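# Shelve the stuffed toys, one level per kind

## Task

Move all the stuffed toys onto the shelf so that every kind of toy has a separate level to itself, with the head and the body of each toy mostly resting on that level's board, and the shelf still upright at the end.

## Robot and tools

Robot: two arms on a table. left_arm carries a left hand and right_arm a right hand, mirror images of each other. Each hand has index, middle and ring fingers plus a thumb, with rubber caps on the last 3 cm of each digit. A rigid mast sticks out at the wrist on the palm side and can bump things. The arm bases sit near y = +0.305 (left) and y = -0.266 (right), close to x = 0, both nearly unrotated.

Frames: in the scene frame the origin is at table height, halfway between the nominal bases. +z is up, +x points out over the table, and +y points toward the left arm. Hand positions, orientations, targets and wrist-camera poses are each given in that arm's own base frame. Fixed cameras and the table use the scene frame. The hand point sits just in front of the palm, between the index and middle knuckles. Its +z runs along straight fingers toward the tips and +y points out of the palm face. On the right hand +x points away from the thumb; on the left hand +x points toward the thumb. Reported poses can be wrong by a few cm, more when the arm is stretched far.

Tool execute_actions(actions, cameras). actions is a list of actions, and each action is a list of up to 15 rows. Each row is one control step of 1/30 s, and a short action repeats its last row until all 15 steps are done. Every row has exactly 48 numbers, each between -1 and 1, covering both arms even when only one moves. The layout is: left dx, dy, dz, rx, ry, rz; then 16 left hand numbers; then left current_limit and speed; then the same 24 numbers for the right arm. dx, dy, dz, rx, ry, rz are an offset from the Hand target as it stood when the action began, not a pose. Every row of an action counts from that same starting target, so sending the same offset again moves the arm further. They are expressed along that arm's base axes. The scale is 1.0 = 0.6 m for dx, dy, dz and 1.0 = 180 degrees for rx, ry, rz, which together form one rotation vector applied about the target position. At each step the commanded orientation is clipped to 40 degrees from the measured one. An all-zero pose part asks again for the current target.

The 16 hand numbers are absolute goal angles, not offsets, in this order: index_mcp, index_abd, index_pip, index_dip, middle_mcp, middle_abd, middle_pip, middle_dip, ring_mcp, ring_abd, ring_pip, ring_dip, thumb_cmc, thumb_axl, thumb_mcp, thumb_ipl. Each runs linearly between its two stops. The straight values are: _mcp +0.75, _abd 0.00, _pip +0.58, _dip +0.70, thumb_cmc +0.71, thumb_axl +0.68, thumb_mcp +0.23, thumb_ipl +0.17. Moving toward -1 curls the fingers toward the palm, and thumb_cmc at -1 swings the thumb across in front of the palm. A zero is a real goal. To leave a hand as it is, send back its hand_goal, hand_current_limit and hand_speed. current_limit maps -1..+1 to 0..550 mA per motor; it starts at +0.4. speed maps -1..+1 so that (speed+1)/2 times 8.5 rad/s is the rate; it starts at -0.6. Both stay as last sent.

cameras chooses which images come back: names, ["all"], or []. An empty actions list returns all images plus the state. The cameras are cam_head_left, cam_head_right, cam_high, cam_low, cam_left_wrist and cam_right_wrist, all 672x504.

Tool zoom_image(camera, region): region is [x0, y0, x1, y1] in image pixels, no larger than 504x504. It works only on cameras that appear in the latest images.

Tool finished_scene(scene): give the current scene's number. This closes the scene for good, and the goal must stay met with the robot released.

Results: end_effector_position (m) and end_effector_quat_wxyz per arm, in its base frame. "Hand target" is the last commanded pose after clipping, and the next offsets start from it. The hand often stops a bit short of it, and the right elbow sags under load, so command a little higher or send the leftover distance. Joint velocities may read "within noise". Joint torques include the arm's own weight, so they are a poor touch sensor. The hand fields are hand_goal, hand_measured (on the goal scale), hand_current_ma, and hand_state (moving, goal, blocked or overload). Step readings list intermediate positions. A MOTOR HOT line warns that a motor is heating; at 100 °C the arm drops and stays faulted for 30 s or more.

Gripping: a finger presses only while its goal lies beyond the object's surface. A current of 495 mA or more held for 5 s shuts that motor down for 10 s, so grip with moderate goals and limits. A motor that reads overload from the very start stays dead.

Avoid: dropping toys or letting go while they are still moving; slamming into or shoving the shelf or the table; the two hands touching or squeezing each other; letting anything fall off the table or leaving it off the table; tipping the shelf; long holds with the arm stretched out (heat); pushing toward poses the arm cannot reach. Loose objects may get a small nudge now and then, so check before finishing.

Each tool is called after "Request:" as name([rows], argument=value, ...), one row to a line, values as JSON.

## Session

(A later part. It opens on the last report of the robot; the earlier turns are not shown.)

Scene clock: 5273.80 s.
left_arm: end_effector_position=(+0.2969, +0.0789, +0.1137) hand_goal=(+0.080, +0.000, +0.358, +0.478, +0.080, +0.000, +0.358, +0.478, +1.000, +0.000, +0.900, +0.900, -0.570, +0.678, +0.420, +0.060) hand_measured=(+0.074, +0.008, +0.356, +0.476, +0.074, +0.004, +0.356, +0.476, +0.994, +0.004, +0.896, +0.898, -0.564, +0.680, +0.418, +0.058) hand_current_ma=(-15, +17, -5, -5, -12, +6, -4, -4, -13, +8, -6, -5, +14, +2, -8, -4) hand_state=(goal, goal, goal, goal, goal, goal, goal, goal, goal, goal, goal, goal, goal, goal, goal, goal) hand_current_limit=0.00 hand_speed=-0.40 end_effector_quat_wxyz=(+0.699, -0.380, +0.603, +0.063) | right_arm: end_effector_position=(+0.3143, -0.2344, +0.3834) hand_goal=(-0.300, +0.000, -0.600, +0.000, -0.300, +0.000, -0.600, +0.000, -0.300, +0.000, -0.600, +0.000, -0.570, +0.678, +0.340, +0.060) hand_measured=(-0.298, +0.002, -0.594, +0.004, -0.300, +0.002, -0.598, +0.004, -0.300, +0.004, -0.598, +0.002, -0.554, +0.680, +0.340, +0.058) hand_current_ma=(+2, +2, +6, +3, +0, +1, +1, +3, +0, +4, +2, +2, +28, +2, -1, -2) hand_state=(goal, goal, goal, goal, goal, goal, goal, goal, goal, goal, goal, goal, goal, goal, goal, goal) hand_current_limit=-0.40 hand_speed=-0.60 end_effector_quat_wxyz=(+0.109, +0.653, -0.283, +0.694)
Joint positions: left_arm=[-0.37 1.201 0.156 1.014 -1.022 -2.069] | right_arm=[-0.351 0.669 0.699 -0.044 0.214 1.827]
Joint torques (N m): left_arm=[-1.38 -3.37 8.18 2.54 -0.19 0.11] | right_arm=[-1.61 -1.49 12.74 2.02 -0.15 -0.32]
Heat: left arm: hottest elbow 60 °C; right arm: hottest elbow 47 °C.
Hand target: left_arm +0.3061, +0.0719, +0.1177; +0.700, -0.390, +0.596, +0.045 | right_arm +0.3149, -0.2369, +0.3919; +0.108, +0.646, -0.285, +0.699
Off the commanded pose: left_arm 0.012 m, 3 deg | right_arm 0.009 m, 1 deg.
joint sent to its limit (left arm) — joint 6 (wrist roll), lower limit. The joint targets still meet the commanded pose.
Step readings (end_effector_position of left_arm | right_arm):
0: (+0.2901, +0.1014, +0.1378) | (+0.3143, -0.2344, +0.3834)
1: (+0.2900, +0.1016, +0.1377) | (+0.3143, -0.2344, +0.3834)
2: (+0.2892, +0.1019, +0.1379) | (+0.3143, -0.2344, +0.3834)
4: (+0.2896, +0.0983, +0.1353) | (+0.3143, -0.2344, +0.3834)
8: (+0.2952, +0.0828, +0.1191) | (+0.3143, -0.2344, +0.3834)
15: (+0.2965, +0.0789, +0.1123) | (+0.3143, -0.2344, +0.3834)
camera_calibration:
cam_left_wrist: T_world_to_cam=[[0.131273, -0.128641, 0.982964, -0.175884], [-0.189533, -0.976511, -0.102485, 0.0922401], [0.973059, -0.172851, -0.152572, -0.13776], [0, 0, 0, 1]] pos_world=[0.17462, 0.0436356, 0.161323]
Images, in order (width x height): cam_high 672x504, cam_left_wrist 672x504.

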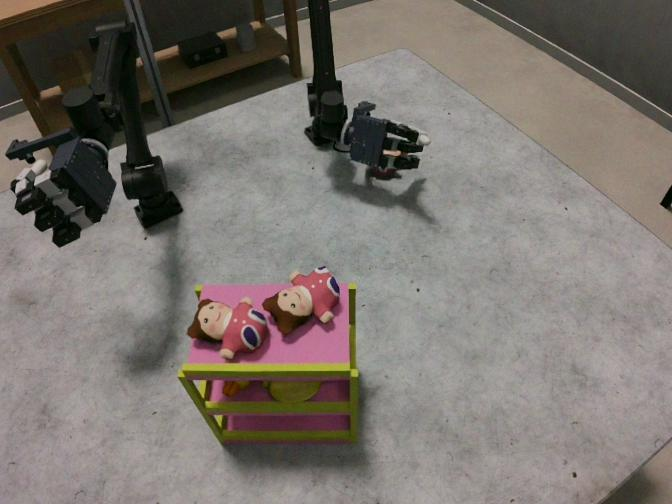

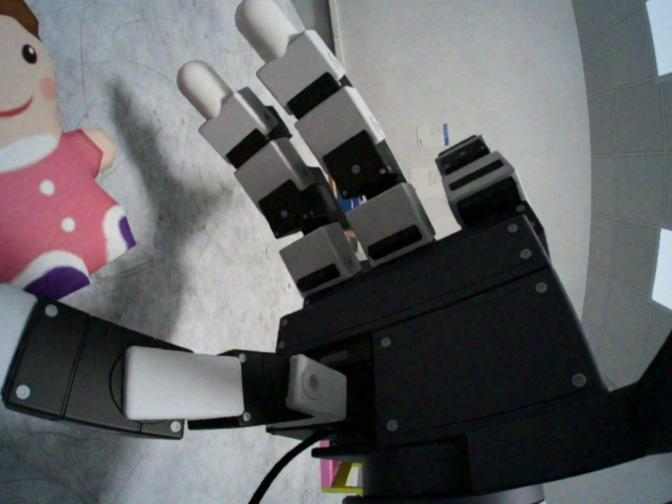

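Request:
execute_actions([
  [[0.0,0.0,0.0,0,0,0,0.08,0,0.358,0.478,0.08,0,0.358,0.478,1.0,0,0.9,0.9,-0.57,0.678,0.8,0.06,0,-0.4,0,0,0.0,0,0,0,-0.3,0,-0.6,0,-0.3,0,-0.6,0,-0.3,0,-0.6,0,-0.57,0.678,0.34,0.06,-0.4,-0.6]],
  [[0.0,0.0,-0.07,0,0,0,0.08,0,0.358,0.478,0.08,0,0.358,0.478,1.0,0,0.9,0.9,-0.57,0.678,0.8,0.06,0,-0.4,0,0,0.0,0,0,0,-0.3,0,-0.6,0,-0.3,0,-0.6,0,-0.3,0,-0.6,0,-0.57,0.678,0.34,0.06,-0.4,-0.6]],
], cameras=["cam_left_wrist","cam_low"])

Request:
zoom_image(camera="cam_low", region=[480, 220, 660, 360])

Scene clock: 5294.50 s.
left_arm: end_effector_position=(+0.3026, +0.0758, +0.0766) hand_goal=(+0.080, +0.000, +0.358, +0.478, +0.080, +0.000, +0.358, +0.478, +1.000, +0.000, +0.900, +0.900, -0.570, +0.678, +0.800, +0.060) hand_measured=(+0.074, +0.008, +0.356, +0.476, +0.074, +0.004, +0.356, +0.476, +0.994, +0.004, +0.896, +0.898, -0.564, +0.678, +0.794, +0.058) hand_current_ma=(-15, +17, -5, -5, -12, +6, -4, -4, -13, +8, -6, -5, +14, -2, -17, -4) hand_state=(goal, goal, goal, goal, goal, goal, goal, goal, goal, goal, goal, goal, goal, goal, goal, goal) hand_current_limit=0.00 hand_speed=-0.40 end_effector_quat_wxyz=(+0.701, -0.381, +0.599, +0.058) | right_arm: end_effector_position=(+0.3143, -0.2344, +0.3834) hand_goal=(-0.300, +0.000, -0.600, +0.000, -0.300, +0.000, -0.600, +0.000, -0.300, +0.000, -0.600, +0.000, -0.570, +0.678, +0.340, +0.060) hand_measured=(-0.298, +0.002, -0.594, +0.004, -0.300, +0.002, -0.598, +0.004, -0.300, +0.004, -0.598, +0.002, -0.554, +0.680, +0.340, +0.058) hand_current_ma=(+2, +2, +6, +3, +0, +1, +1, +3, +0, +4, +2, +2, +28, +2, -1, -2) hand_state=(goal, goal, goal, goal, goal, goal, goal, goal, goal, goal, goal, goal, goal, goal, goal, goal) hand_current_limit=-0.40 hand_speed=-0.60 end_effector_quat_wxyz=(+0.109, +0.653, -0.283, +0.694)
Joint positions: left_arm=[-0.373 1.506 0.146 1.343 -1.022 -2.069] | right_arm=[-0.351 0.669 0.699 -0.044 0.214 1.827]
Joint torques (N m): left_arm=[-0.44 -4.48 4.4 2.35 -0.14 0.08] | right_arm=[-1.14 -1.55 12.57 1.92 -0.14 -0.34]
Heat: left arm: hottest elbow 59 °C; right arm: hottest elbow 47 °C.
Hand target: left_arm +0.3061, +0.0719, +0.0757; +0.700, -0.390, +0.596, +0.045 | right_arm +0.3149, -0.2369, +0.3919; +0.108, +0.646, -0.285, +0.699
Off the commanded pose: left_arm 0.005 m, 2 deg | right_arm 0.009 m, 1 deg.
joint sent to its limit (left arm) — joint 6 (wrist roll), lower limit. The joint targets still meet the commanded pose.
Step readings (end_effector_position of left_arm | right_arm):
0: (+0.2969, +0.0789, +0.1137) | (+0.3143, -0.2344, +0.3834)
1: (+0.2969, +0.0789, +0.1137) | (+0.3143, -0.2344, +0.3834)
2: (+0.2969, +0.0789, +0.1137) | (+0.3143, -0.2344, +0.3834)
4: (+0.2968, +0.0789, +0.1136) | (+0.3143, -0.2344, +0.3834)
8: (+0.2967, +0.0790, +0.1135) | (+0.3143, -0.2344, +0.3834)
15: (+0.2967, +0.0790, +0.1135) | (+0.3143, -0.2344, +0.3834)
16: (+0.2969, +0.0789, +0.1136) | (+0.3143, -0.2344, +0.3834)
17: (+0.2978, +0.0785, +0.1134) | (+0.3143, -0.2344, +0.3834)
19: (+0.3012, +0.0768, +0.1083) | (+0.3143, -0.2344, +0.3834)
23: (+0.3009, +0.0764, +0.0853) | (+0.3143, -0.2344, +0.3834)
30: (+0.3016, +0.0762, +0.0753) | (+0.3143, -0.2344, +0.3834)
camera_calibration:
cam_left_wrist: T_world_to_cam=[[0.118652, -0.124189, 0.985139, -0.137279], [-0.190859, -0.976499, -0.100113, 0.0867807], [0.97442, -0.176144, -0.139566, -0.15082], [0, 0, 0, 1]] pos_world=[0.179814, 0.0411265, 0.122878]
Images, in order (width x height): cam_low 672x504, cam_left_wrist 672x504.

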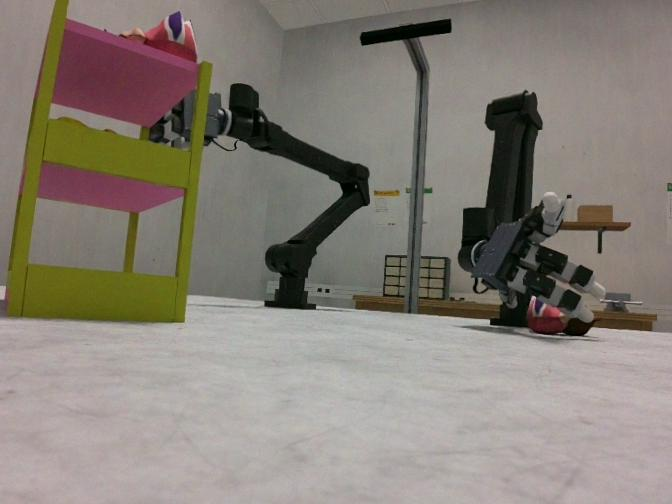

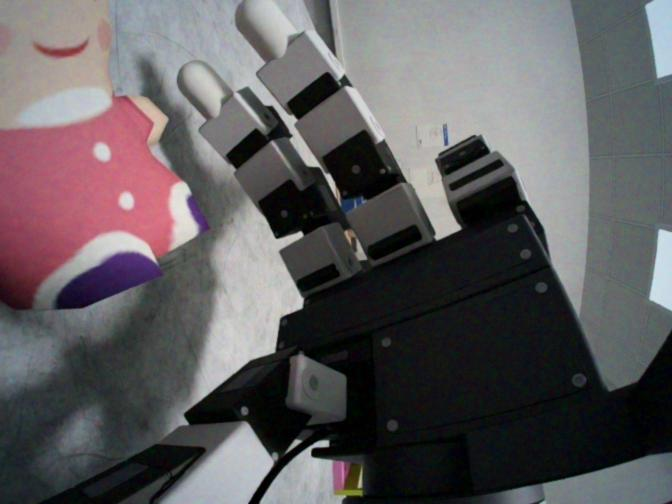

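Scaled by 2.800 from the camera's 672x504 image, which has a finer 960x720 frame.

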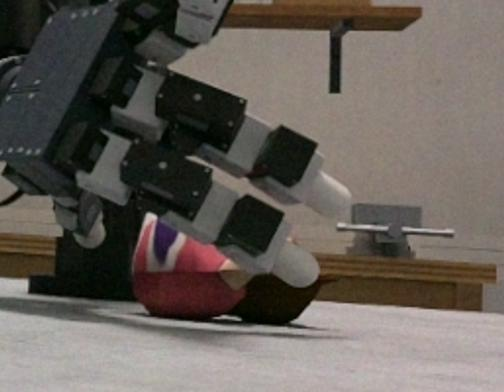

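Request:
execute_actions([
  [[0.0,0.0,-0.008,0,0,0,0.08,0,0.358,0.478,0.08,0,0.358,0.478,1.0,0,0.9,0.9,-0.57,0.678,0.5,0.06,0,-0.6,0,0,0.0,0,0,0,-0.3,0,-0.6,0,-0.3,0,-0.6,0,-0.3,0,-0.6,0,-0.57,0.678,0.34,0.06,-0.4,-0.6]],
  [[0.0,0.0,0,0,0,0,0.08,0,0.358,0.478,0.08,0,0.358,0.478,1.0,0,0.9,0.9,-0.57,0.678,0.3,0.06,0,-0.7,0,0,0.0,0,0,0,-0.3,0,-0.6,0,-0.3,0,-0.6,0,-0.3,0,-0.6,0,-0.57,0.678,0.34,0.06,-0.4,-0.6]],
], cameras=["cam_left_wrist","cam_low"])

Scene clock: 5301.17 s.
left_arm: end_effector_position=(+0.3027, +0.0759, +0.0718) hand_goal=(+0.080, +0.000, +0.358, +0.478, +0.080, +0.000, +0.358, +0.478, +1.000, +0.000, +0.900, +0.900, -0.570, +0.678, +0.300, +0.060) hand_measured=(+0.074, +0.008, +0.356, +0.476, +0.074, +0.004, +0.356, +0.476, +0.994, +0.004, +0.896, +0.898, -0.564, +0.678, +0.306, +0.060) hand_current_ma=(-15, +17, -5, -5, -12, +6, -4, -4, -13, +8, -6, -5, +14, -2, +21, -1) hand_state=(goal, goal, goal, goal, goal, goal, goal, goal, goal, goal, goal, goal, goal, goal, goal, goal) hand_current_limit=0.00 hand_speed=-0.70 end_effector_quat_wxyz=(+0.702, -0.382, +0.599, +0.059) | right_arm: end_effector_position=(+0.3143, -0.2344, +0.3834) hand_goal=(-0.300, +0.000, -0.600, +0.000, -0.300, +0.000, -0.600, +0.000, -0.300, +0.000, -0.600, +0.000, -0.570, +0.678, +0.340, +0.060) hand_measured=(-0.298, +0.002, -0.594, +0.004, -0.300, +0.002, -0.598, +0.004, -0.300, +0.004, -0.598, +0.002, -0.554, +0.680, +0.340, +0.058) hand_current_ma=(+2, +2, +6, +3, +0, +1, +1, +3, +0, +4, +2, +2, +28, +2, -1, -2) hand_state=(goal, goal, goal, goal, goal, goal, goal, goal, goal, goal, goal, goal, goal, goal, goal, goal) hand_current_limit=-0.40 hand_speed=-0.60 end_effector_quat_wxyz=(+0.109, +0.653, -0.283, +0.694)
Joint positions: left_arm=[-0.373 1.547 0.146 1.384 -1.024 -2.069] | right_arm=[-0.351 0.669 0.699 -0.044 0.214 1.827]
Joint torques (N m): left_arm=[-0.5 -4.66 3.85 2.54 -0.11 0.09] | right_arm=[-1.14 -1.73 12.55 2.09 -0.15 -0.31]
Heat: left arm: hottest elbow 58 °C; right arm: hottest elbow 47 °C.
Hand target: left_arm +0.3061, +0.0719, +0.0709; +0.700, -0.390, +0.596, +0.045 | right_arm +0.3149, -0.2369, +0.3919; +0.108, +0.646, -0.285, +0.699
Off the commanded pose: left_arm 0.005 m, 2 deg | right_arm 0.009 m, 1 deg.
joint sent to its limit (left arm) — joint 6 (wrist roll), lower limit. The joint targets still meet the commanded pose.
Step readings (end_effector_position of left_arm | right_arm):
0: (+0.3027, +0.0758, +0.0767) | (+0.3143, -0.2344, +0.3834)
1: (+0.3027, +0.0758, +0.0767) | (+0.3143, -0.2344, +0.3834)
2: (+0.3027, +0.0758, +0.0766) | (+0.3143, -0.2344, +0.3834)
4: (+0.3030, +0.0757, +0.0758) | (+0.3143, -0.2344, +0.3834)
8: (+0.3026, +0.0759, +0.0721) | (+0.3143, -0.2344, +0.3834)
15: (+0.3028, +0.0758, +0.0716) | (+0.3143, -0.2344, +0.3834)
16: (+0.3028, +0.0758, +0.0717) | (+0.3143, -0.2344, +0.3834)
17: (+0.3028, +0.0758, +0.0717) | (+0.3143, -0.2344, +0.3834)
19: (+0.3028, +0.0758, +0.0718) | (+0.3143, -0.2344, +0.3834)
23: (+0.3027, +0.0759, +0.0718) | (+0.3143, -0.2344, +0.3834)
30: (+0.3027, +0.0759, +0.0718) | (+0.3143, -0.2344, +0.3834)
camera_calibration:
cam_left_wrist: T_world_to_cam=[[0.1178, -0.123607, 0.985314, -0.132274], [-0.189295, -0.976824, -0.0999109, 0.0857996], [0.974828, -0.174746, -0.138468, -0.151814], [0, 0, 0, 1]] pos_world=[0.179816, 0.0409321, 0.117882]
Images, in order (width x height): cam_low 672x504, cam_left_wrist 672x504.

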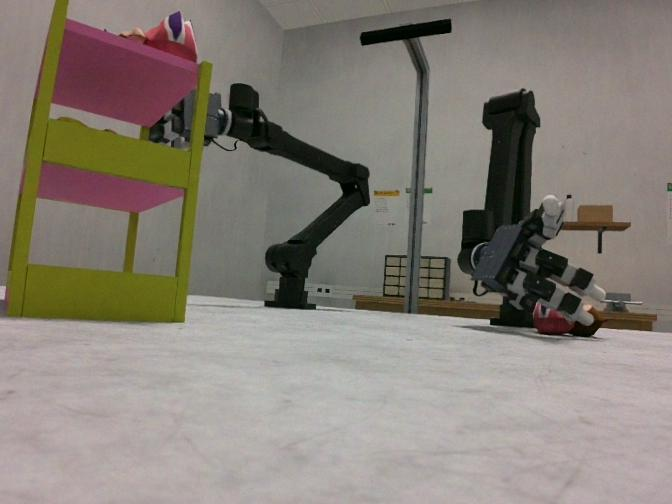

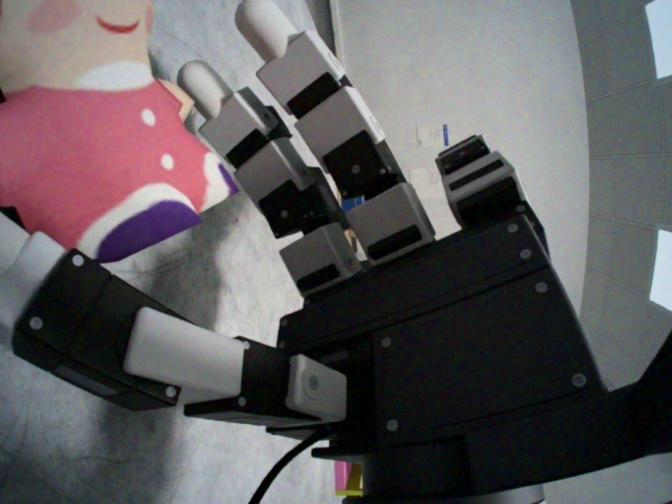

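Request:
execute_actions([
  [[0.066,0.051,0,0,0,0,0.08,0,0.358,0.478,0.08,0,0.358,0.478,1.0,0,0.9,0.9,-0.57,0.678,0.3,0.06,0,-0.7,0,0,0.0,0,0,0,-0.3,0,-0.6,0,-0.3,0,-0.6,0,-0.3,0,-0.6,0,-0.57,0.678,0.34,0.06,-0.4,-0.6]],
  [[0.08,0.04,0.0,0,0,0,0.08,0,0.358,0.478,0.08,0,0.358,0.478,1.0,0,0.9,0.9,-0.57,0.678,0.3,0.06,0,-0.7,0,0,0.0,0,0,0,-0.3,0,-0.6,0,-0.3,0,-0.6,0,-0.3,0,-0.6,0,-0.57,0.678,0.34,0.06,-0.4,-0.6]],
], cameras=["cam_left_wrist","cam_low","cam_high"])

Request:
zoom_image(camera="cam_high", region=[350, 110, 460, 230])

Scene clock: 5308.10 s.
left_arm: end_effector_position=(+0.3834, +0.1231, +0.0701) hand_goal=(+0.080, +0.000, +0.358, +0.478, +0.080, +0.000, +0.358, +0.478, +1.000, +0.000, +0.900, +0.900, -0.570, +0.678, +0.300, +0.060) hand_measured=(+0.074, +0.008, +0.356, +0.476, +0.076, +0.004, +0.356, +0.476, +0.996, +0.004, +0.898, +0.898, -0.564, +0.678, +0.304, +0.060) hand_current_ma=(-13, +17, -5, -5, -10, +6, -4, -4, -11, +8, -6, -5, +14, -2, +11, +1) hand_state=(goal, goal, goal, goal, goal, goal, goal, goal, goal, goal, goal, goal, goal, goal, goal, goal) hand_current_limit=0.00 hand_speed=-0.70 end_effector_quat_wxyz=(+0.701, -0.378, +0.603, +0.051) | right_arm: end_effector_position=(+0.3143, -0.2344, +0.3834) hand_goal=(-0.300, +0.000, -0.600, +0.000, -0.300, +0.000, -0.600, +0.000, -0.300, +0.000, -0.600, +0.000, -0.570, +0.678, +0.340, +0.060) hand_measured=(-0.298, +0.002, -0.594, +0.004, -0.300, +0.002, -0.598, +0.004, -0.300, +0.004, -0.598, +0.002, -0.554, +0.680, +0.340, +0.058) hand_current_ma=(+2, +2, +6, +3, +0, +1, +1, +3, +0, +4, +2, +2, +28, +2, -1, -2) hand_state=(goal, goal, goal, goal, goal, goal, goal, goal, goal, goal, goal, goal, goal, goal, goal, goal) hand_current_limit=-0.40 hand_speed=-0.60 end_effector_quat_wxyz=(+0.109, +0.653, -0.283, +0.694)
Joint positions: left_arm=[-0.108 1.639 0.318 1.303 -0.742 -2.07] | right_arm=[-0.351 0.669 0.699 -0.044 0.214 1.827]
Joint torques (N m): left_arm=[0.91 -8.06 6.72 1.73 0.05 0.09] | right_arm=[-1.38 -1.85 12.63 2.03 -0.13 -0.32]
Heat: left arm: hottest elbow 57 °C; right arm: hottest elbow 47 °C.
Hand target: left_arm +0.3938, +0.1264, +0.0709; +0.701, -0.391, +0.596, +0.045 | right_arm +0.3149, -0.2369, +0.3919; +0.108, +0.646, -0.285, +0.699
Off the commanded pose: left_arm 0.011 m, 2 deg | right_arm 0.009 m, 1 deg.
joint sent to its limit (left arm) — joint 6 (wrist roll), lower limit. The joint targets still meet the commanded pose.
Step readings (end_effector_position of left_arm | right_arm):
0: (+0.3027, +0.0759, +0.0718) | (+0.3143, -0.2344, +0.3834)
1: (+0.3034, +0.0754, +0.0717) | (+0.3143, -0.2344, +0.3834)
2: (+0.3061, +0.0748, +0.0717) | (+0.3143, -0.2344, +0.3834)
4: (+0.3150, +0.0777, +0.0718) | (+0.3143, -0.2344, +0.3834)
8: (+0.3289, +0.0941, +0.0750) | (+0.3143, -0.2344, +0.3834)
15: (+0.3348, +0.1008, +0.0711) | (+0.3143, -0.2344, +0.3834)
16: (+0.3354, +0.1007, +0.0707) | (+0.3143, -0.2344, +0.3834)
17: (+0.3379, +0.1013, +0.0701) | (+0.3143, -0.2344, +0.3834)
19: (+0.3487, +0.1047, +0.0698) | (+0.3143, -0.2344, +0.3834)
23: (+0.3737, +0.1180, +0.0757) | (+0.3143, -0.2344, +0.3834)
30: (+0.3835, +0.1232, +0.0716) | (+0.3143, -0.2344, +0.3834)
camera_calibration:
cam_left_wrist: T_world_to_cam=[[0.117631, -0.121107, 0.985645, -0.134634], [-0.206587, -0.973805, -0.0949976, 0.153011], [0.971331, -0.192447, -0.139569, -0.218914], [0, 0, 0, 1]] pos_world=[0.260085, 0.0905681, 0.116683]
Images, in order (width x height): cam_high 672x504, cam_low 672x504, cam_left_wrist 672x504.

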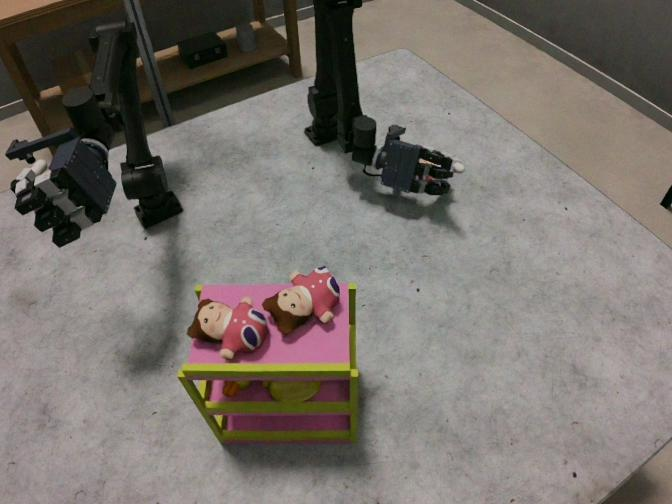

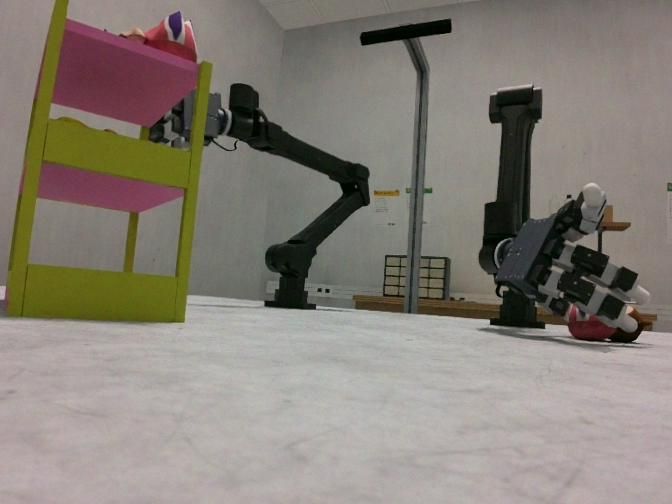

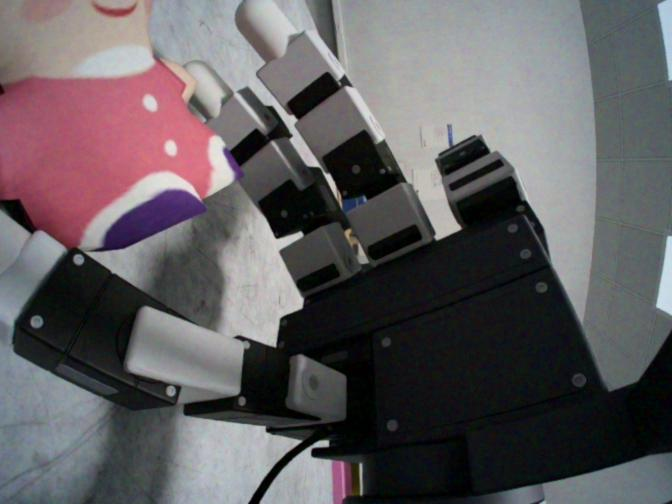

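Scaled by 4.200 from the camera's 672x504 image, which has a finer 960x720 frame.

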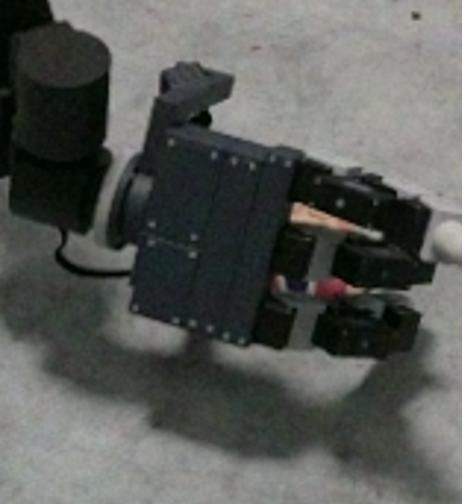

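Request:
execute_actions([
  [[0,0,0,0,0,0,0.15,0,0.358,0.478,0.1,0,0.358,0.478,1.0,0,0.9,0.9,-0.57,0.678,0.7,0.06,0,-0.5,0,0,0.0,0,0,0,-0.3,0,-0.6,0,-0.3,0,-0.6,0,-0.3,0,-0.6,0,-0.57,0.678,0.34,0.06,-0.4,-0.6]],
  [[-0.01,0.0,0.0,0,0,-0.05,0.15,0,0.358,0.478,0.1,0,0.358,0.478,1.0,0,0.9,0.9,-0.57,0.678,0.7,0.06,0,-0.5,0,0,0.0,0,0,0,-0.3,0,-0.6,0,-0.3,0,-0.6,0,-0.3,0,-0.6,0,-0.57,0.678,0.34,0.06,-0.4,-0.6]],
], cameras=["cam_left_wrist","cam_low","cam_high"])

Request:
zoom_image(camera="cam_high", region=[350, 110, 460, 230])

Scene clock: 5340.73 s.
left_arm: end_effector_position=(+0.3859, +0.1226, +0.0592) hand_goal=(+0.150, +0.000, +0.358, +0.478, +0.100, +0.000, +0.358, +0.478, +1.000, +0.000, +0.900, +0.900, -0.570, +0.678, +0.700, +0.060) hand_measured=(+0.144, +0.008, +0.356, +0.476, +0.096, +0.004, +0.356, +0.476, +0.994, +0.004, +0.898, +0.898, -0.564, +0.678, +0.696, +0.060) hand_current_ma=(-12, +17, -5, -5, -9, +6, -4, -4, -12, +8, -6, -5, +14, -2, -13, +1) hand_state=(goal, goal, goal, goal, goal, goal, goal, goal, goal, goal, goal, goal, goal, goal, goal, goal) hand_current_limit=0.00 hand_speed=-0.50 end_effector_quat_wxyz=(+0.690, -0.330, +0.644, +0.002) | right_arm: end_effector_position=(+0.3143, -0.2344, +0.3834) hand_goal=(-0.300, +0.000, -0.600, +0.000, -0.300, +0.000, -0.600, +0.000, -0.300, +0.000, -0.600, +0.000, -0.570, +0.678, +0.340, +0.060) hand_measured=(-0.298, +0.002, -0.594, +0.004, -0.300, +0.002, -0.598, +0.004, -0.300, +0.004, -0.598, +0.002, -0.554, +0.680, +0.340, +0.058) hand_current_ma=(+2, +2, +6, +3, +0, +1, +1, +3, +0, +4, +2, +2, +28, +2, -1, -2) hand_state=(goal, goal, goal, goal, goal, goal, goal, goal, goal, goal, goal, goal, goal, goal, goal, goal) hand_current_limit=-0.40 hand_speed=-0.60 end_effector_quat_wxyz=(+0.109, +0.653, -0.283, +0.694)
Joint positions: left_arm=[-0.051 1.631 0.267 1.31 -0.527 -2.07] | right_arm=[-0.351 0.669 0.699 -0.044 0.214 1.827]
Joint torques (N m): left_arm=[1.55 -10.52 4.16 3.21 0.05 0.09] | right_arm=[-1.79 -1.79 12.63 1.99 -0.14 -0.31]
Heat: left arm: hottest elbow 56 °C; right arm: hottest elbow 47 °C.
Hand target: left_arm +0.3876, +0.1266, +0.0708; +0.702, -0.343, +0.625, -0.010 | right_arm +0.3149, -0.2369, +0.3919; +0.108, +0.646, -0.285, +0.699
Off the commanded pose: left_arm 0.012 m, 3 deg | right_arm 0.009 m, 1 deg.
joint sent to its limit (left arm) — joint 6 (wrist roll), lower limit. The joint targets still meet the commanded pose.
Step readings (end_effector_position of left_arm | right_arm):
0: (+0.3835, +0.1230, +0.0701) | (+0.3143, -0.2344, +0.3834)
1: (+0.3835, +0.1230, +0.0701) | (+0.3143, -0.2344, +0.3834)
2: (+0.3835, +0.1230, +0.0701) | (+0.3143, -0.2344, +0.3834)
4: (+0.3836, +0.1230, +0.0701) | (+0.3143, -0.2344, +0.3834)
8: (+0.3837, +0.1229, +0.0701) | (+0.3143, -0.2344, +0.3834)
15: (+0.3837, +0.1229, +0.0701) | (+0.3143, -0.2344, +0.3834)
16: (+0.3846, +0.1224, +0.0701) | (+0.3143, -0.2344, +0.3834)
17: (+0.3882, +0.1206, +0.0697) | (+0.3143, -0.2344, +0.3834)
19: (+0.3948, +0.1181, +0.0675) | (+0.3143, -0.2344, +0.3834)
23: (+0.3902, +0.1186, +0.0603) | (+0.3143, -0.2344, +0.3834)
30: (+0.3853, +0.1229, +0.0583) | (+0.3143, -0.2344, +0.3834)
camera_calibration:
cam_left_wrist: T_world_to_cam=[[0.134927, -0.136327, 0.981433, -0.128816], [-0.359684, -0.929665, -0.079687, 0.204828], [0.923267, -0.342254, -0.174471, -0.183916], [0, 0, 0, 1]] pos_world=[0.260858, 0.109915, 0.110659]
Images, in order (width x height): cam_high 672x504, cam_low 672x504, cam_left_wrist 672x504.

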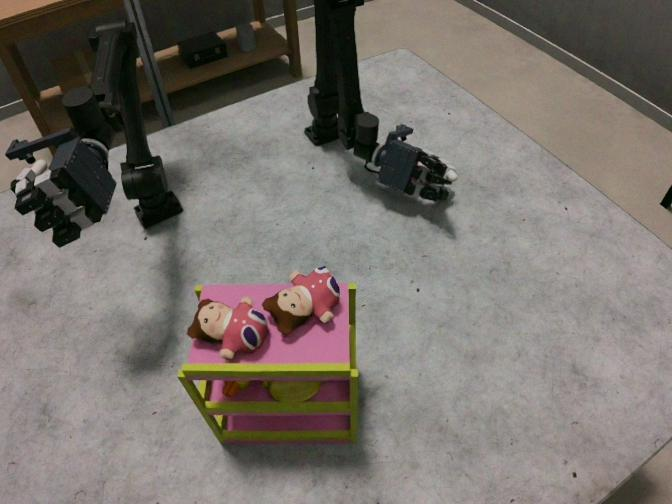

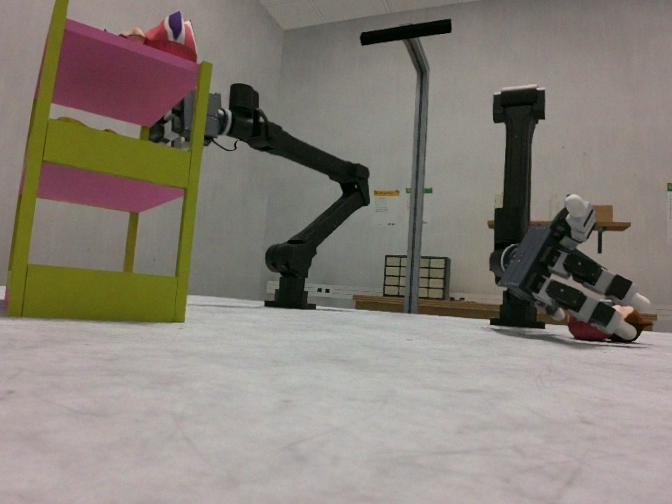

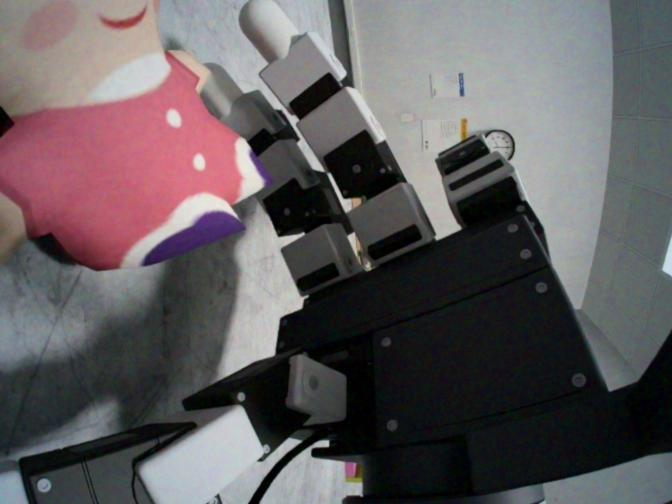

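Scaled by 4.200 from the camera's 672x504 image, which has a finer 960x720 frame.

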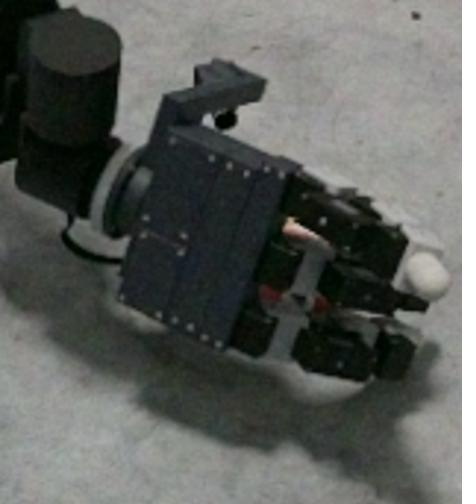

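Request:
execute_actions([
  [[-0.022,0.01,0.02,0,0,0,0.15,0,0.358,0.478,0.1,0,0.358,0.478,1.0,0,0.9,0.9,-0.57,0.678,0.7,0.06,0,-0.5,0,0,0.0,0,0,0,-0.3,0,-0.6,0,-0.3,0,-0.6,0,-0.3,0,-0.6,0,-0.57,0.678,0.34,0.06,-0.4,-0.6]],
], cameras=["cam_left_wrist"])

Scene clock: 5360.97 s.
left_arm: end_effector_position=(+0.3762, +0.1285, +0.0785) hand_goal=(+0.150, +0.000, +0.358, +0.478, +0.100, +0.000, +0.358, +0.478, +1.000, +0.000, +0.900, +0.900, -0.570, +0.678, +0.700, +0.060) hand_measured=(+0.144, +0.008, +0.356, +0.476, +0.096, +0.004, +0.356, +0.476, +0.994, +0.004, +0.898, +0.898, -0.564, +0.678, +0.696, +0.060) hand_current_ma=(-12, +17, -5, -5, -9, +6, -4, -4, -12, +8, -6, -5, +14, -2, -13, +1) hand_state=(goal, goal, goal, goal, goal, goal, goal, goal, goal, goal, goal, goal, goal, goal, goal, goal) hand_current_limit=0.00 hand_speed=-0.50 end_effector_quat_wxyz=(+0.700, -0.331, +0.632, -0.004) | right_arm: end_effector_position=(+0.3143, -0.2344, +0.3834) hand_goal=(-0.300, +0.000, -0.600, +0.000, -0.300, +0.000, -0.600, +0.000, -0.300, +0.000, -0.600, +0.000, -0.570, +0.678, +0.340, +0.060) hand_measured=(-0.298, +0.002, -0.594, +0.004, -0.300, +0.002, -0.598, +0.004, -0.300, +0.004, -0.598, +0.002, -0.554, +0.680, +0.340, +0.058) hand_current_ma=(+2, +2, +6, +3, +0, +1, +1, +3, +0, +4, +2, +2, +28, +2, -1, -2) hand_state=(goal, goal, goal, goal, goal, goal, goal, goal, goal, goal, goal, goal, goal, goal, goal, goal) hand_current_limit=-0.40 hand_speed=-0.60 end_effector_quat_wxyz=(+0.109, +0.653, -0.283, +0.694)
Joint positions: left_arm=[-0.029 1.535 0.235 1.278 -0.506 -2.07] | right_arm=[-0.351 0.669 0.699 -0.044 0.214 1.827]
Joint torques (N m): left_arm=[1.2 -9.11 4.55 1.98 0.07 0.05] | right_arm=[-1.61 -1.67 12.56 2.07 -0.16 -0.31]
Heat: left arm: hottest elbow 55 °C; right arm: hottest elbow 47 °C.
Hand target: left_arm +0.3746, +0.1326, +0.0829; +0.702, -0.343, +0.625, -0.010 | right_arm +0.3149, -0.2369, +0.3919; +0.108, +0.646, -0.285, +0.699
Off the commanded pose: left_arm 0.006 m, 2 deg | right_arm 0.009 m, 1 deg.
joint sent to its limit (left arm) — joint 6 (wrist roll), lower limit. The joint targets still meet the commanded pose.
Step readings (end_effector_position of left_arm | right_arm):
0: (+0.3859, +0.1226, +0.0592) | (+0.3143, -0.2344, +0.3834)
1: (+0.3861, +0.1225, +0.0594) | (+0.3143, -0.2344, +0.3834)
2: (+0.3859, +0.1225, +0.0600) | (+0.3143, -0.2344, +0.3834)
4: (+0.3839, +0.1233, +0.0636) | (+0.3143, -0.2344, +0.3834)
8: (+0.3775, +0.1269, +0.0754) | (+0.3143, -0.2344, +0.3834)
15: (+0.3764, +0.1286, +0.0793) | (+0.3143, -0.2344, +0.3834)
camera_calibration:
cam_left_wrist: T_world_to_cam=[[0.102014, -0.134088, 0.985705, -0.133798], [-0.356504, -0.929986, -0.0896126, 0.207901], [0.928708, -0.342266, -0.142674, -0.1741], [0, 0, 0, 1]] pos_world=[0.249455, 0.115816, 0.125676]
Images, in order (width x height): cam_left_wrist 672x504.

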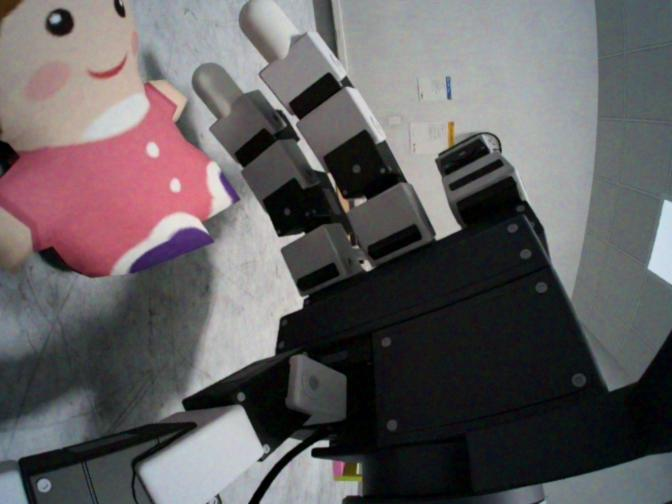

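Request:
execute_actions([
  [[-0.004,0.0,-0.025,0,0,0,0.15,0,0.358,0.478,0.1,0,0.358,0.478,1.0,0,0.9,0.9,-0.57,0.678,0.7,0.06,0,-0.5,0,0,0.0,0,0,0,-0.3,0,-0.6,0,-0.3,0,-0.6,0,-0.3,0,-0.6,0,-0.57,0.678,0.34,0.06,-0.4,-0.6]],
  [[0.0,0.0,0,0,0,0,0.0,0,0.35,0.47,0.0,0,0.35,0.47,1.0,0,0.9,0.9,-0.57,0.678,0.35,0.04,0,-0.6,0,0,0.0,0,0,0,-0.3,0,-0.6,0,-0.3,0,-0.6,0,-0.3,0,-0.6,0,-0.57,0.678,0.34,0.06,-0.4,-0.6]],
], cameras=["cam_left_wrist"])

Scene clock: 5367.97 s.
left_arm: end_effector_position=(+0.3733, +0.1285, +0.0694) hand_goal=(+0.000, +0.000, +0.350, +0.470, +0.000, +0.000, +0.350, +0.470, +1.000, +0.000, +0.900, +0.900, -0.570, +0.678, +0.350, +0.040) hand_measured=(+0.000, +0.008, +0.352, +0.472, +0.000, +0.004, +0.352, +0.472, +0.994, +0.004, +0.898, +0.898, -0.564, +0.678, +0.352, +0.042) hand_current_ma=(+0, +17, +4, +5, +0, +6, +3, +4, -12, +8, -6, -5, +14, -2, +5, +4) hand_state=(goal, goal, goal, goal, goal, goal, goal, goal, goal, goal, goal, goal, goal, goal, goal, goal) hand_current_limit=0.00 hand_speed=-0.60 end_effector_quat_wxyz=(+0.701, -0.331, +0.632, -0.005) | right_arm: end_effector_position=(+0.3143, -0.2344, +0.3834) hand_goal=(-0.300, +0.000, -0.600, +0.000, -0.300, +0.000, -0.600, +0.000, -0.300, +0.000, -0.600, +0.000, -0.570, +0.678, +0.340, +0.060) hand_measured=(-0.298, +0.002, -0.594, +0.004, -0.300, +0.002, -0.598, +0.004, -0.300, +0.004, -0.598, +0.002, -0.554, +0.680, +0.340, +0.058) hand_current_ma=(+2, +2, +6, +3, +0, +1, +1, +3, +0, +4, +2, +2, +28, +2, -1, -2) hand_state=(goal, goal, goal, goal, goal, goal, goal, goal, goal, goal, goal, goal, goal, goal, goal, goal) hand_current_limit=-0.40 hand_speed=-0.60 end_effector_quat_wxyz=(+0.109, +0.653, -0.283, +0.694)
Joint positions: left_arm=[-0.029 1.591 0.226 1.346 -0.505 -2.07] | right_arm=[-0.351 0.669 0.699 -0.044 0.214 1.827]
Joint torques (N m): left_arm=[1.49 -6.48 4.1 3.04 -0.05 0.09] | right_arm=[-1.44 -1.61 12.6 1.95 -0.15 -0.31]
Heat: left arm: hottest elbow 55 °C; right arm: hottest elbow 47 °C.
Hand target: left_arm +0.3721, +0.1326, +0.0679; +0.702, -0.343, +0.624, -0.010 | right_arm +0.3149, -0.2369, +0.3919; +0.108, +0.646, -0.285, +0.699
Off the commanded pose: left_arm 0.004 m, 2 deg | right_arm 0.009 m, 1 deg.
joint sent to its limit (left arm) — joint 6 (wrist roll), lower limit. The joint targets still meet the commanded pose.
Step readings (end_effector_position of left_arm | right_arm):
0: (+0.3762, +0.1285, +0.0785) | (+0.3143, -0.2344, +0.3834)
1: (+0.3762, +0.1285, +0.0785) | (+0.3143, -0.2344, +0.3834)
2: (+0.3760, +0.1285, +0.0785) | (+0.3143, -0.2344, +0.3834)
4: (+0.3757, +0.1285, +0.0789) | (+0.3143, -0.2344, +0.3834)
8: (+0.3742, +0.1286, +0.0731) | (+0.3143, -0.2344, +0.3834)
15: (+0.3729, +0.1286, +0.0685) | (+0.3143, -0.2344, +0.3834)
16: (+0.3730, +0.1286, +0.0688) | (+0.3143, -0.2344, +0.3834)
17: (+0.3732, +0.1285, +0.0690) | (+0.3143, -0.2344, +0.3834)
19: (+0.3733, +0.1285, +0.0694) | (+0.3143, -0.2344, +0.3834)
23: (+0.3733, +0.1285, +0.0694) | (+0.3143, -0.2344, +0.3834)
30: (+0.3733, +0.1285, +0.0694) | (+0.3143, -0.2344, +0.3834)
camera_calibration:
cam_left_wrist: T_world_to_cam=[[0.0996855, -0.134148, 0.985935, -0.123677], [-0.356987, -0.929724, -0.0904058, 0.206296], [0.928775, -0.342954, -0.140569, -0.172893], [0, 0, 0, 1]] pos_world=[0.246553, 0.115914, 0.116284]
Images, in order (width x height): cam_left_wrist 672x504.

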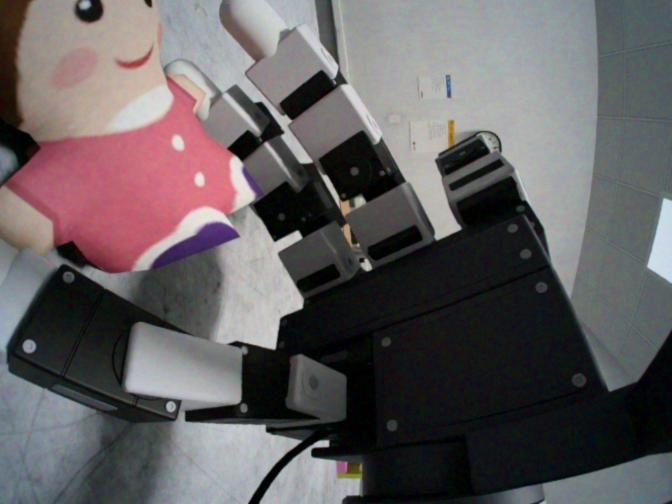

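Request:
execute_actions([
  [[0.0,0.0,0,0,0,0,-0.2,0,0.34,0.46,-0.15,0,0.34,0.46,1.0,0,0.9,0.9,-0.57,0.678,0.18,0.02,0,-0.7,0,0,0.0,0,0,0,-0.3,0,-0.6,0,-0.3,0,-0.6,0,-0.3,0,-0.6,0,-0.57,0.678,0.34,0.06,-0.4,-0.6]],
  [[0.0,0.0,0,0,0,0,-0.38,0,0.31,0.43,-0.28,0,0.31,0.43,1.0,0,0.9,0.9,-0.57,0.678,0.0,-0.02,0,-0.75,0,0,0.0,0,0,0,-0.3,0,-0.6,0,-0.3,0,-0.6,0,-0.3,0,-0.6,0,-0.57,0.678,0.34,0.06,-0.4,-0.6]],
], cameras=["cam_left_wrist","cam_low"])

Request:
zoom_image(camera="cam_low", region=[500, 220, 672, 360])

Scene clock: 5378.20 s.
left_arm: end_effector_position=(+0.3736, +0.1284, +0.0700) hand_goal=(-0.380, +0.000, +0.310, +0.430, -0.280, +0.000, +0.310, +0.430, +1.000, +0.000, +0.900, +0.900, -0.570, +0.678, +0.000, -0.020) hand_measured=(-0.116, +0.004, +0.358, +0.458, -0.278, +0.004, +0.312, +0.432, +0.994, +0.004, +0.898, +0.898, -0.566, +0.678, +0.234, +0.008) hand_current_ma=(+275, +7, +162, +83, +2, +6, +5, +5, -12, +8, -6, -5, +10, +0, +275, +126) hand_state=(blocked, goal, blocked, blocked, goal, goal, goal, goal, goal, goal, goal, goal, goal, goal, blocked, blocked) hand_current_limit=0.00 hand_speed=-0.75 end_effector_quat_wxyz=(+0.702, -0.331, +0.631, -0.006) | right_arm: end_effector_position=(+0.3143, -0.2344, +0.3834) hand_goal=(-0.300, +0.000, -0.600, +0.000, -0.300, +0.000, -0.600, +0.000, -0.300, +0.000, -0.600, +0.000, -0.570, +0.678, +0.340, +0.060) hand_measured=(-0.298, +0.002, -0.594, +0.004, -0.300, +0.002, -0.598, +0.004, -0.300, +0.004, -0.598, +0.002, -0.554, +0.680, +0.340, +0.058) hand_current_ma=(+2, +2, +6, +3, +0, +1, +1, +3, +0, +4, +2, +2, +28, +2, -1, -2) hand_state=(goal, goal, goal, goal, goal, goal, goal, goal, goal, goal, goal, goal, goal, goal, goal, goal) hand_current_limit=-0.40 hand_speed=-0.60 end_effector_quat_wxyz=(+0.109, +0.653, -0.283, +0.694)
Joint positions: left_arm=[-0.029 1.591 0.226 1.349 -0.504 -2.07] | right_arm=[-0.351 0.669 0.699 -0.044 0.214 1.827]
Joint torques (N m): left_arm=[1.08 -6.77 4.08 2.88 -0.03 0.13] | right_arm=[-1.55 -1.49 12.6 2.02 -0.14 -0.32]
Heat: left arm: hottest elbow 54 °C; right arm: hottest elbow 47 °C.
Hand target: left_arm +0.3721, +0.1326, +0.0679; +0.702, -0.343, +0.625, -0.010 | right_arm +0.3149, -0.2369, +0.3919; +0.108, +0.646, -0.285, +0.699
Off the commanded pose: left_arm 0.005 m, 2 deg | right_arm 0.009 m, 1 deg.
joint sent to its limit (left arm) — joint 6 (wrist roll), lower limit. The joint targets still meet the commanded pose.
Step readings (end_effector_position of left_arm | right_arm):
0: (+0.3733, +0.1285, +0.0694) | (+0.3143, -0.2344, +0.3834)
1: (+0.3733, +0.1285, +0.0694) | (+0.3143, -0.2344, +0.3834)
2: (+0.3734, +0.1285, +0.0694) | (+0.3143, -0.2344, +0.3834)
4: (+0.3735, +0.1284, +0.0697) | (+0.3143, -0.2344, +0.3834)
8: (+0.3735, +0.1284, +0.0697) | (+0.3143, -0.2344, +0.3834)
15: (+0.3736, +0.1284, +0.0700) | (+0.3143, -0.2344, +0.3834)
16: (+0.3736, +0.1284, +0.0700) | (+0.3143, -0.2344, +0.3834)
17: (+0.3736, +0.1284, +0.0700) | (+0.3143, -0.2344, +0.3834)
19: (+0.3736, +0.1284, +0.0700) | (+0.3143, -0.2344, +0.3834)
23: (+0.3736, +0.1284, +0.0700) | (+0.3143, -0.2344, +0.3834)
30: (+0.3736, +0.1284, +0.0700) | (+0.3143, -0.2344, +0.3834)
camera_calibration:
cam_left_wrist: T_world_to_cam=[[0.0965488, -0.134129, 0.986249, -0.12316], [-0.357418, -0.92946, -0.0914162, 0.206541], [0.92894, -0.343678, -0.137678, -0.173249], [0, 0, 0, 1]] pos_world=[0.24665, 0.115911, 0.116495]
Images, in order (width x height): cam_low 672x504, cam_left_wrist 672x504.

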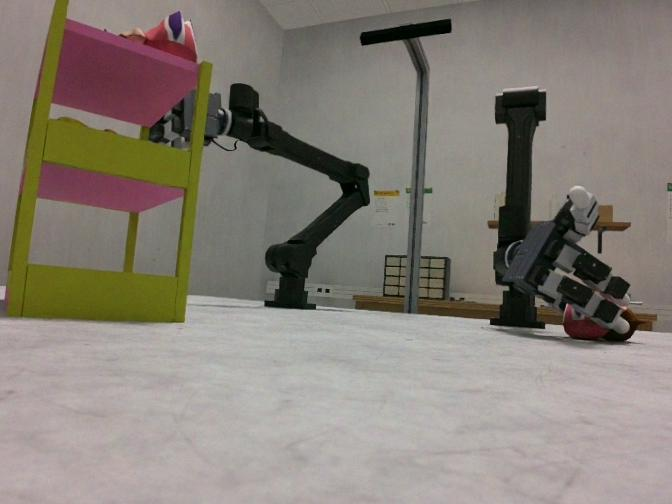

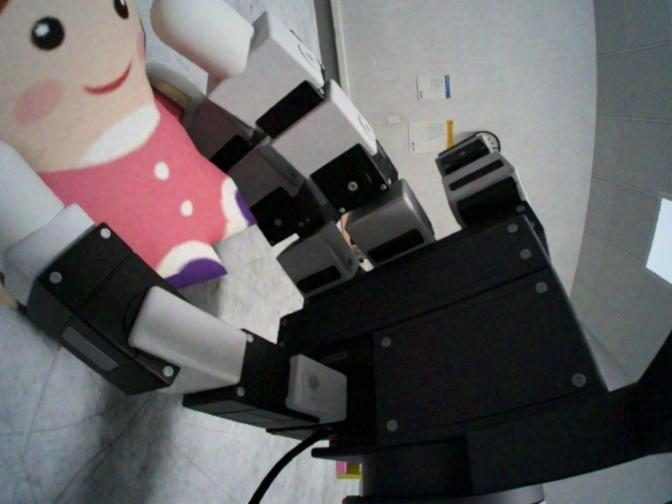

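Scaled by 2.930 from the camera's 672x504 image, which has a finer 960x720 frame.

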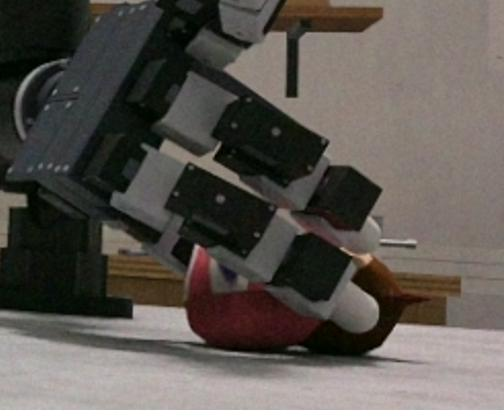

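Request:
execute_actions([
  [[0.0,0.0,0,0,0,0,-0.5,0,0.286,0.406,-0.4,0,0.286,0.406,1.0,0,0.9,0.9,-0.57,0.678,-0.15,-0.05,0.15,-0.75,0,0,0.0,0,0,0,-0.3,0,-0.6,0,-0.3,0,-0.6,0,-0.3,0,-0.6,0,-0.57,0.678,0.34,0.06,-0.4,-0.6]],
  [[0.0,0.0,0.06,0,0,0,-0.5,0,0.286,0.406,-0.5,0,0.286,0.406,1.0,0,0.9,0.9,-0.57,0.678,-0.2,-0.05,0.15,-0.75,0,0,0.0,0,0,0,-0.3,0,-0.6,0,-0.3,0,-0.6,0,-0.3,0,-0.6,0,-0.57,0.678,0.34,0.06,-0.4,-0.6]],
], cameras=["cam_left_wrist","cam_low"])

Request:
zoom_image(camera="cam_low", region=[500, 220, 672, 360])

Scene clock: 5387.70 s.
left_arm: end_effector_position=(+0.3684, +0.1283, +0.0953) hand_goal=(-0.500, +0.000, +0.286, +0.406, -0.500, +0.000, +0.286, +0.406, +1.000, +0.000, +0.900, +0.900, -0.570, +0.678, -0.200, -0.050) hand_measured=(-0.116, +0.006, +0.348, +0.434, -0.498, +0.002, +0.290, +0.408, +0.994, +0.004, +0.898, +0.898, -0.558, +0.678, +0.234, -0.016) hand_current_ma=(+316, +12, +218, +84, +5, +3, +6, +5, -12, +8, -6, -5, +31, +0, +316, +157) hand_state=(blocked, goal, blocked, blocked, goal, goal, goal, goal, goal, goal, goal, goal, goal, goal, blocked, blocked) hand_current_limit=0.15 hand_speed=-0.75 end_effector_quat_wxyz=(+0.696, -0.332, +0.637, -0.004) | right_arm: end_effector_position=(+0.3143, -0.2344, +0.3834) hand_goal=(-0.300, +0.000, -0.600, +0.000, -0.300, +0.000, -0.600, +0.000, -0.300, +0.000, -0.600, +0.000, -0.570, +0.678, +0.340, +0.060) hand_measured=(-0.298, +0.002, -0.594, +0.004, -0.300, +0.002, -0.598, +0.004, -0.300, +0.004, -0.598, +0.002, -0.554, +0.680, +0.340, +0.058) hand_current_ma=(+2, +2, +6, +3, +0, +1, +1, +3, +0, +4, +2, +2, +28, +2, -1, -2) hand_state=(goal, goal, goal, goal, goal, goal, goal, goal, goal, goal, goal, goal, goal, goal, goal, goal) hand_current_limit=-0.40 hand_speed=-0.60 end_effector_quat_wxyz=(+0.109, +0.653, -0.283, +0.694)
Joint positions: left_arm=[-0.029 1.398 0.224 1.139 -0.504 -2.073] | right_arm=[-0.351 0.669 0.699 -0.044 0.214 1.827]
Joint torques (N m): left_arm=[1.08 -7.82 6.93 1.87 -0.05 0.13] | right_arm=[-1.08 -1.96 12.59 1.94 -0.14 -0.34]
Heat: left arm: hottest elbow 54 °C; right arm: hottest elbow 47 °C.
Hand target: left_arm +0.3720, +0.1325, +0.1038; +0.702, -0.343, +0.625, -0.010 | right_arm +0.3149, -0.2369, +0.3919; +0.108, +0.646, -0.285, +0.699
Off the commanded pose: left_arm 0.010 m, 2 deg | right_arm 0.009 m, 1 deg.
joint sent to its limit (left arm) — joint 6 (wrist roll), lower limit. The joint targets still meet the commanded pose.
Step readings (end_effector_position of left_arm | right_arm):
0: (+0.3736, +0.1284, +0.0700) | (+0.3143, -0.2344, +0.3834)
1: (+0.3736, +0.1284, +0.0700) | (+0.3143, -0.2344, +0.3834)
2: (+0.3736, +0.1284, +0.0700) | (+0.3143, -0.2344, +0.3834)
4: (+0.3736, +0.1284, +0.0699) | (+0.3143, -0.2344, +0.3834)
8: (+0.3736, +0.1284, +0.0699) | (+0.3143, -0.2344, +0.3834)
15: (+0.3736, +0.1284, +0.0699) | (+0.3143, -0.2344, +0.3834)
16: (+0.3736, +0.1284, +0.0699) | (+0.3143, -0.2344, +0.3834)
17: (+0.3734, +0.1284, +0.0696) | (+0.3143, -0.2344, +0.3834)
19: (+0.3720, +0.1284, +0.0708) | (+0.3143, -0.2344, +0.3834)
23: (+0.3712, +0.1284, +0.0895) | (+0.3143, -0.2344, +0.3834)
30: (+0.3693, +0.1284, +0.0982) | (+0.3143, -0.2344, +0.3834)
camera_calibration:
cam_left_wrist: T_world_to_cam=[[0.113058, -0.131625, 0.984831, -0.15388], [-0.359194, -0.929565, -0.0830033, 0.206802], [0.92639, -0.344361, -0.152374, -0.162537], [0, 0, 0, 1]] pos_world=[0.242252, 0.11601, 0.143945]
Images, in order (width x height): cam_low 672x504, cam_left_wrist 672x504.

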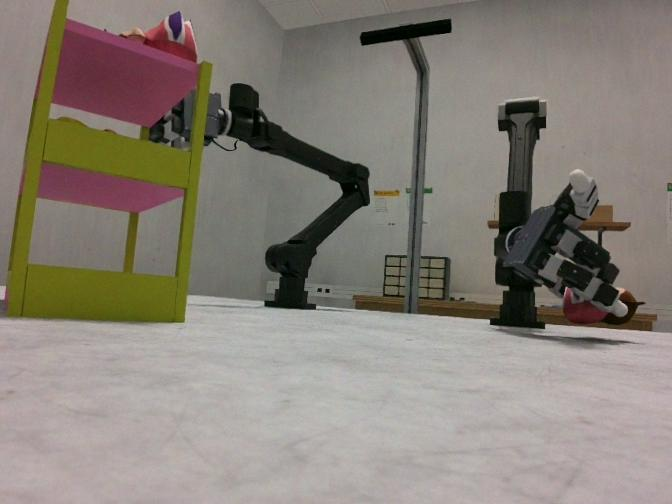

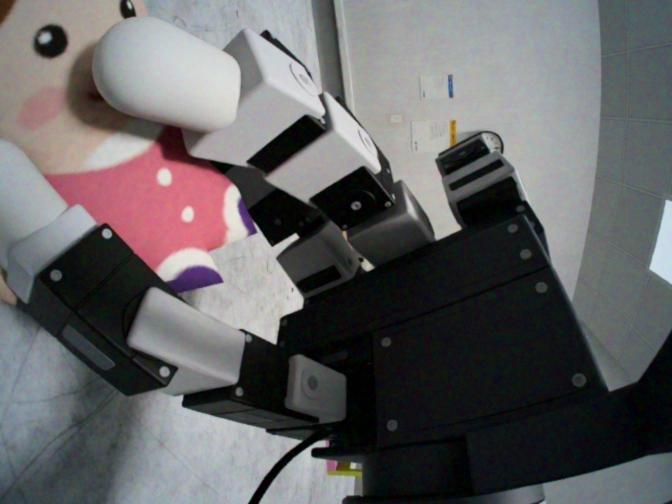

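Scaled by 2.930 from the camera's 672x504 image, which has a finer 960x720 frame.

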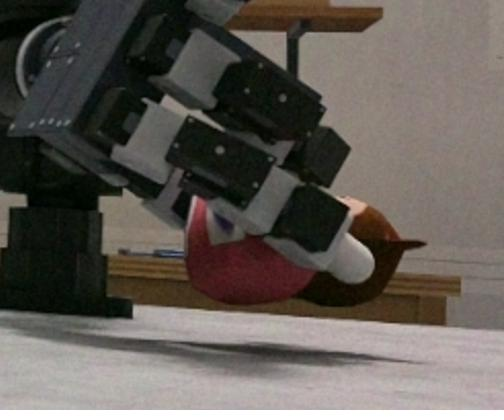

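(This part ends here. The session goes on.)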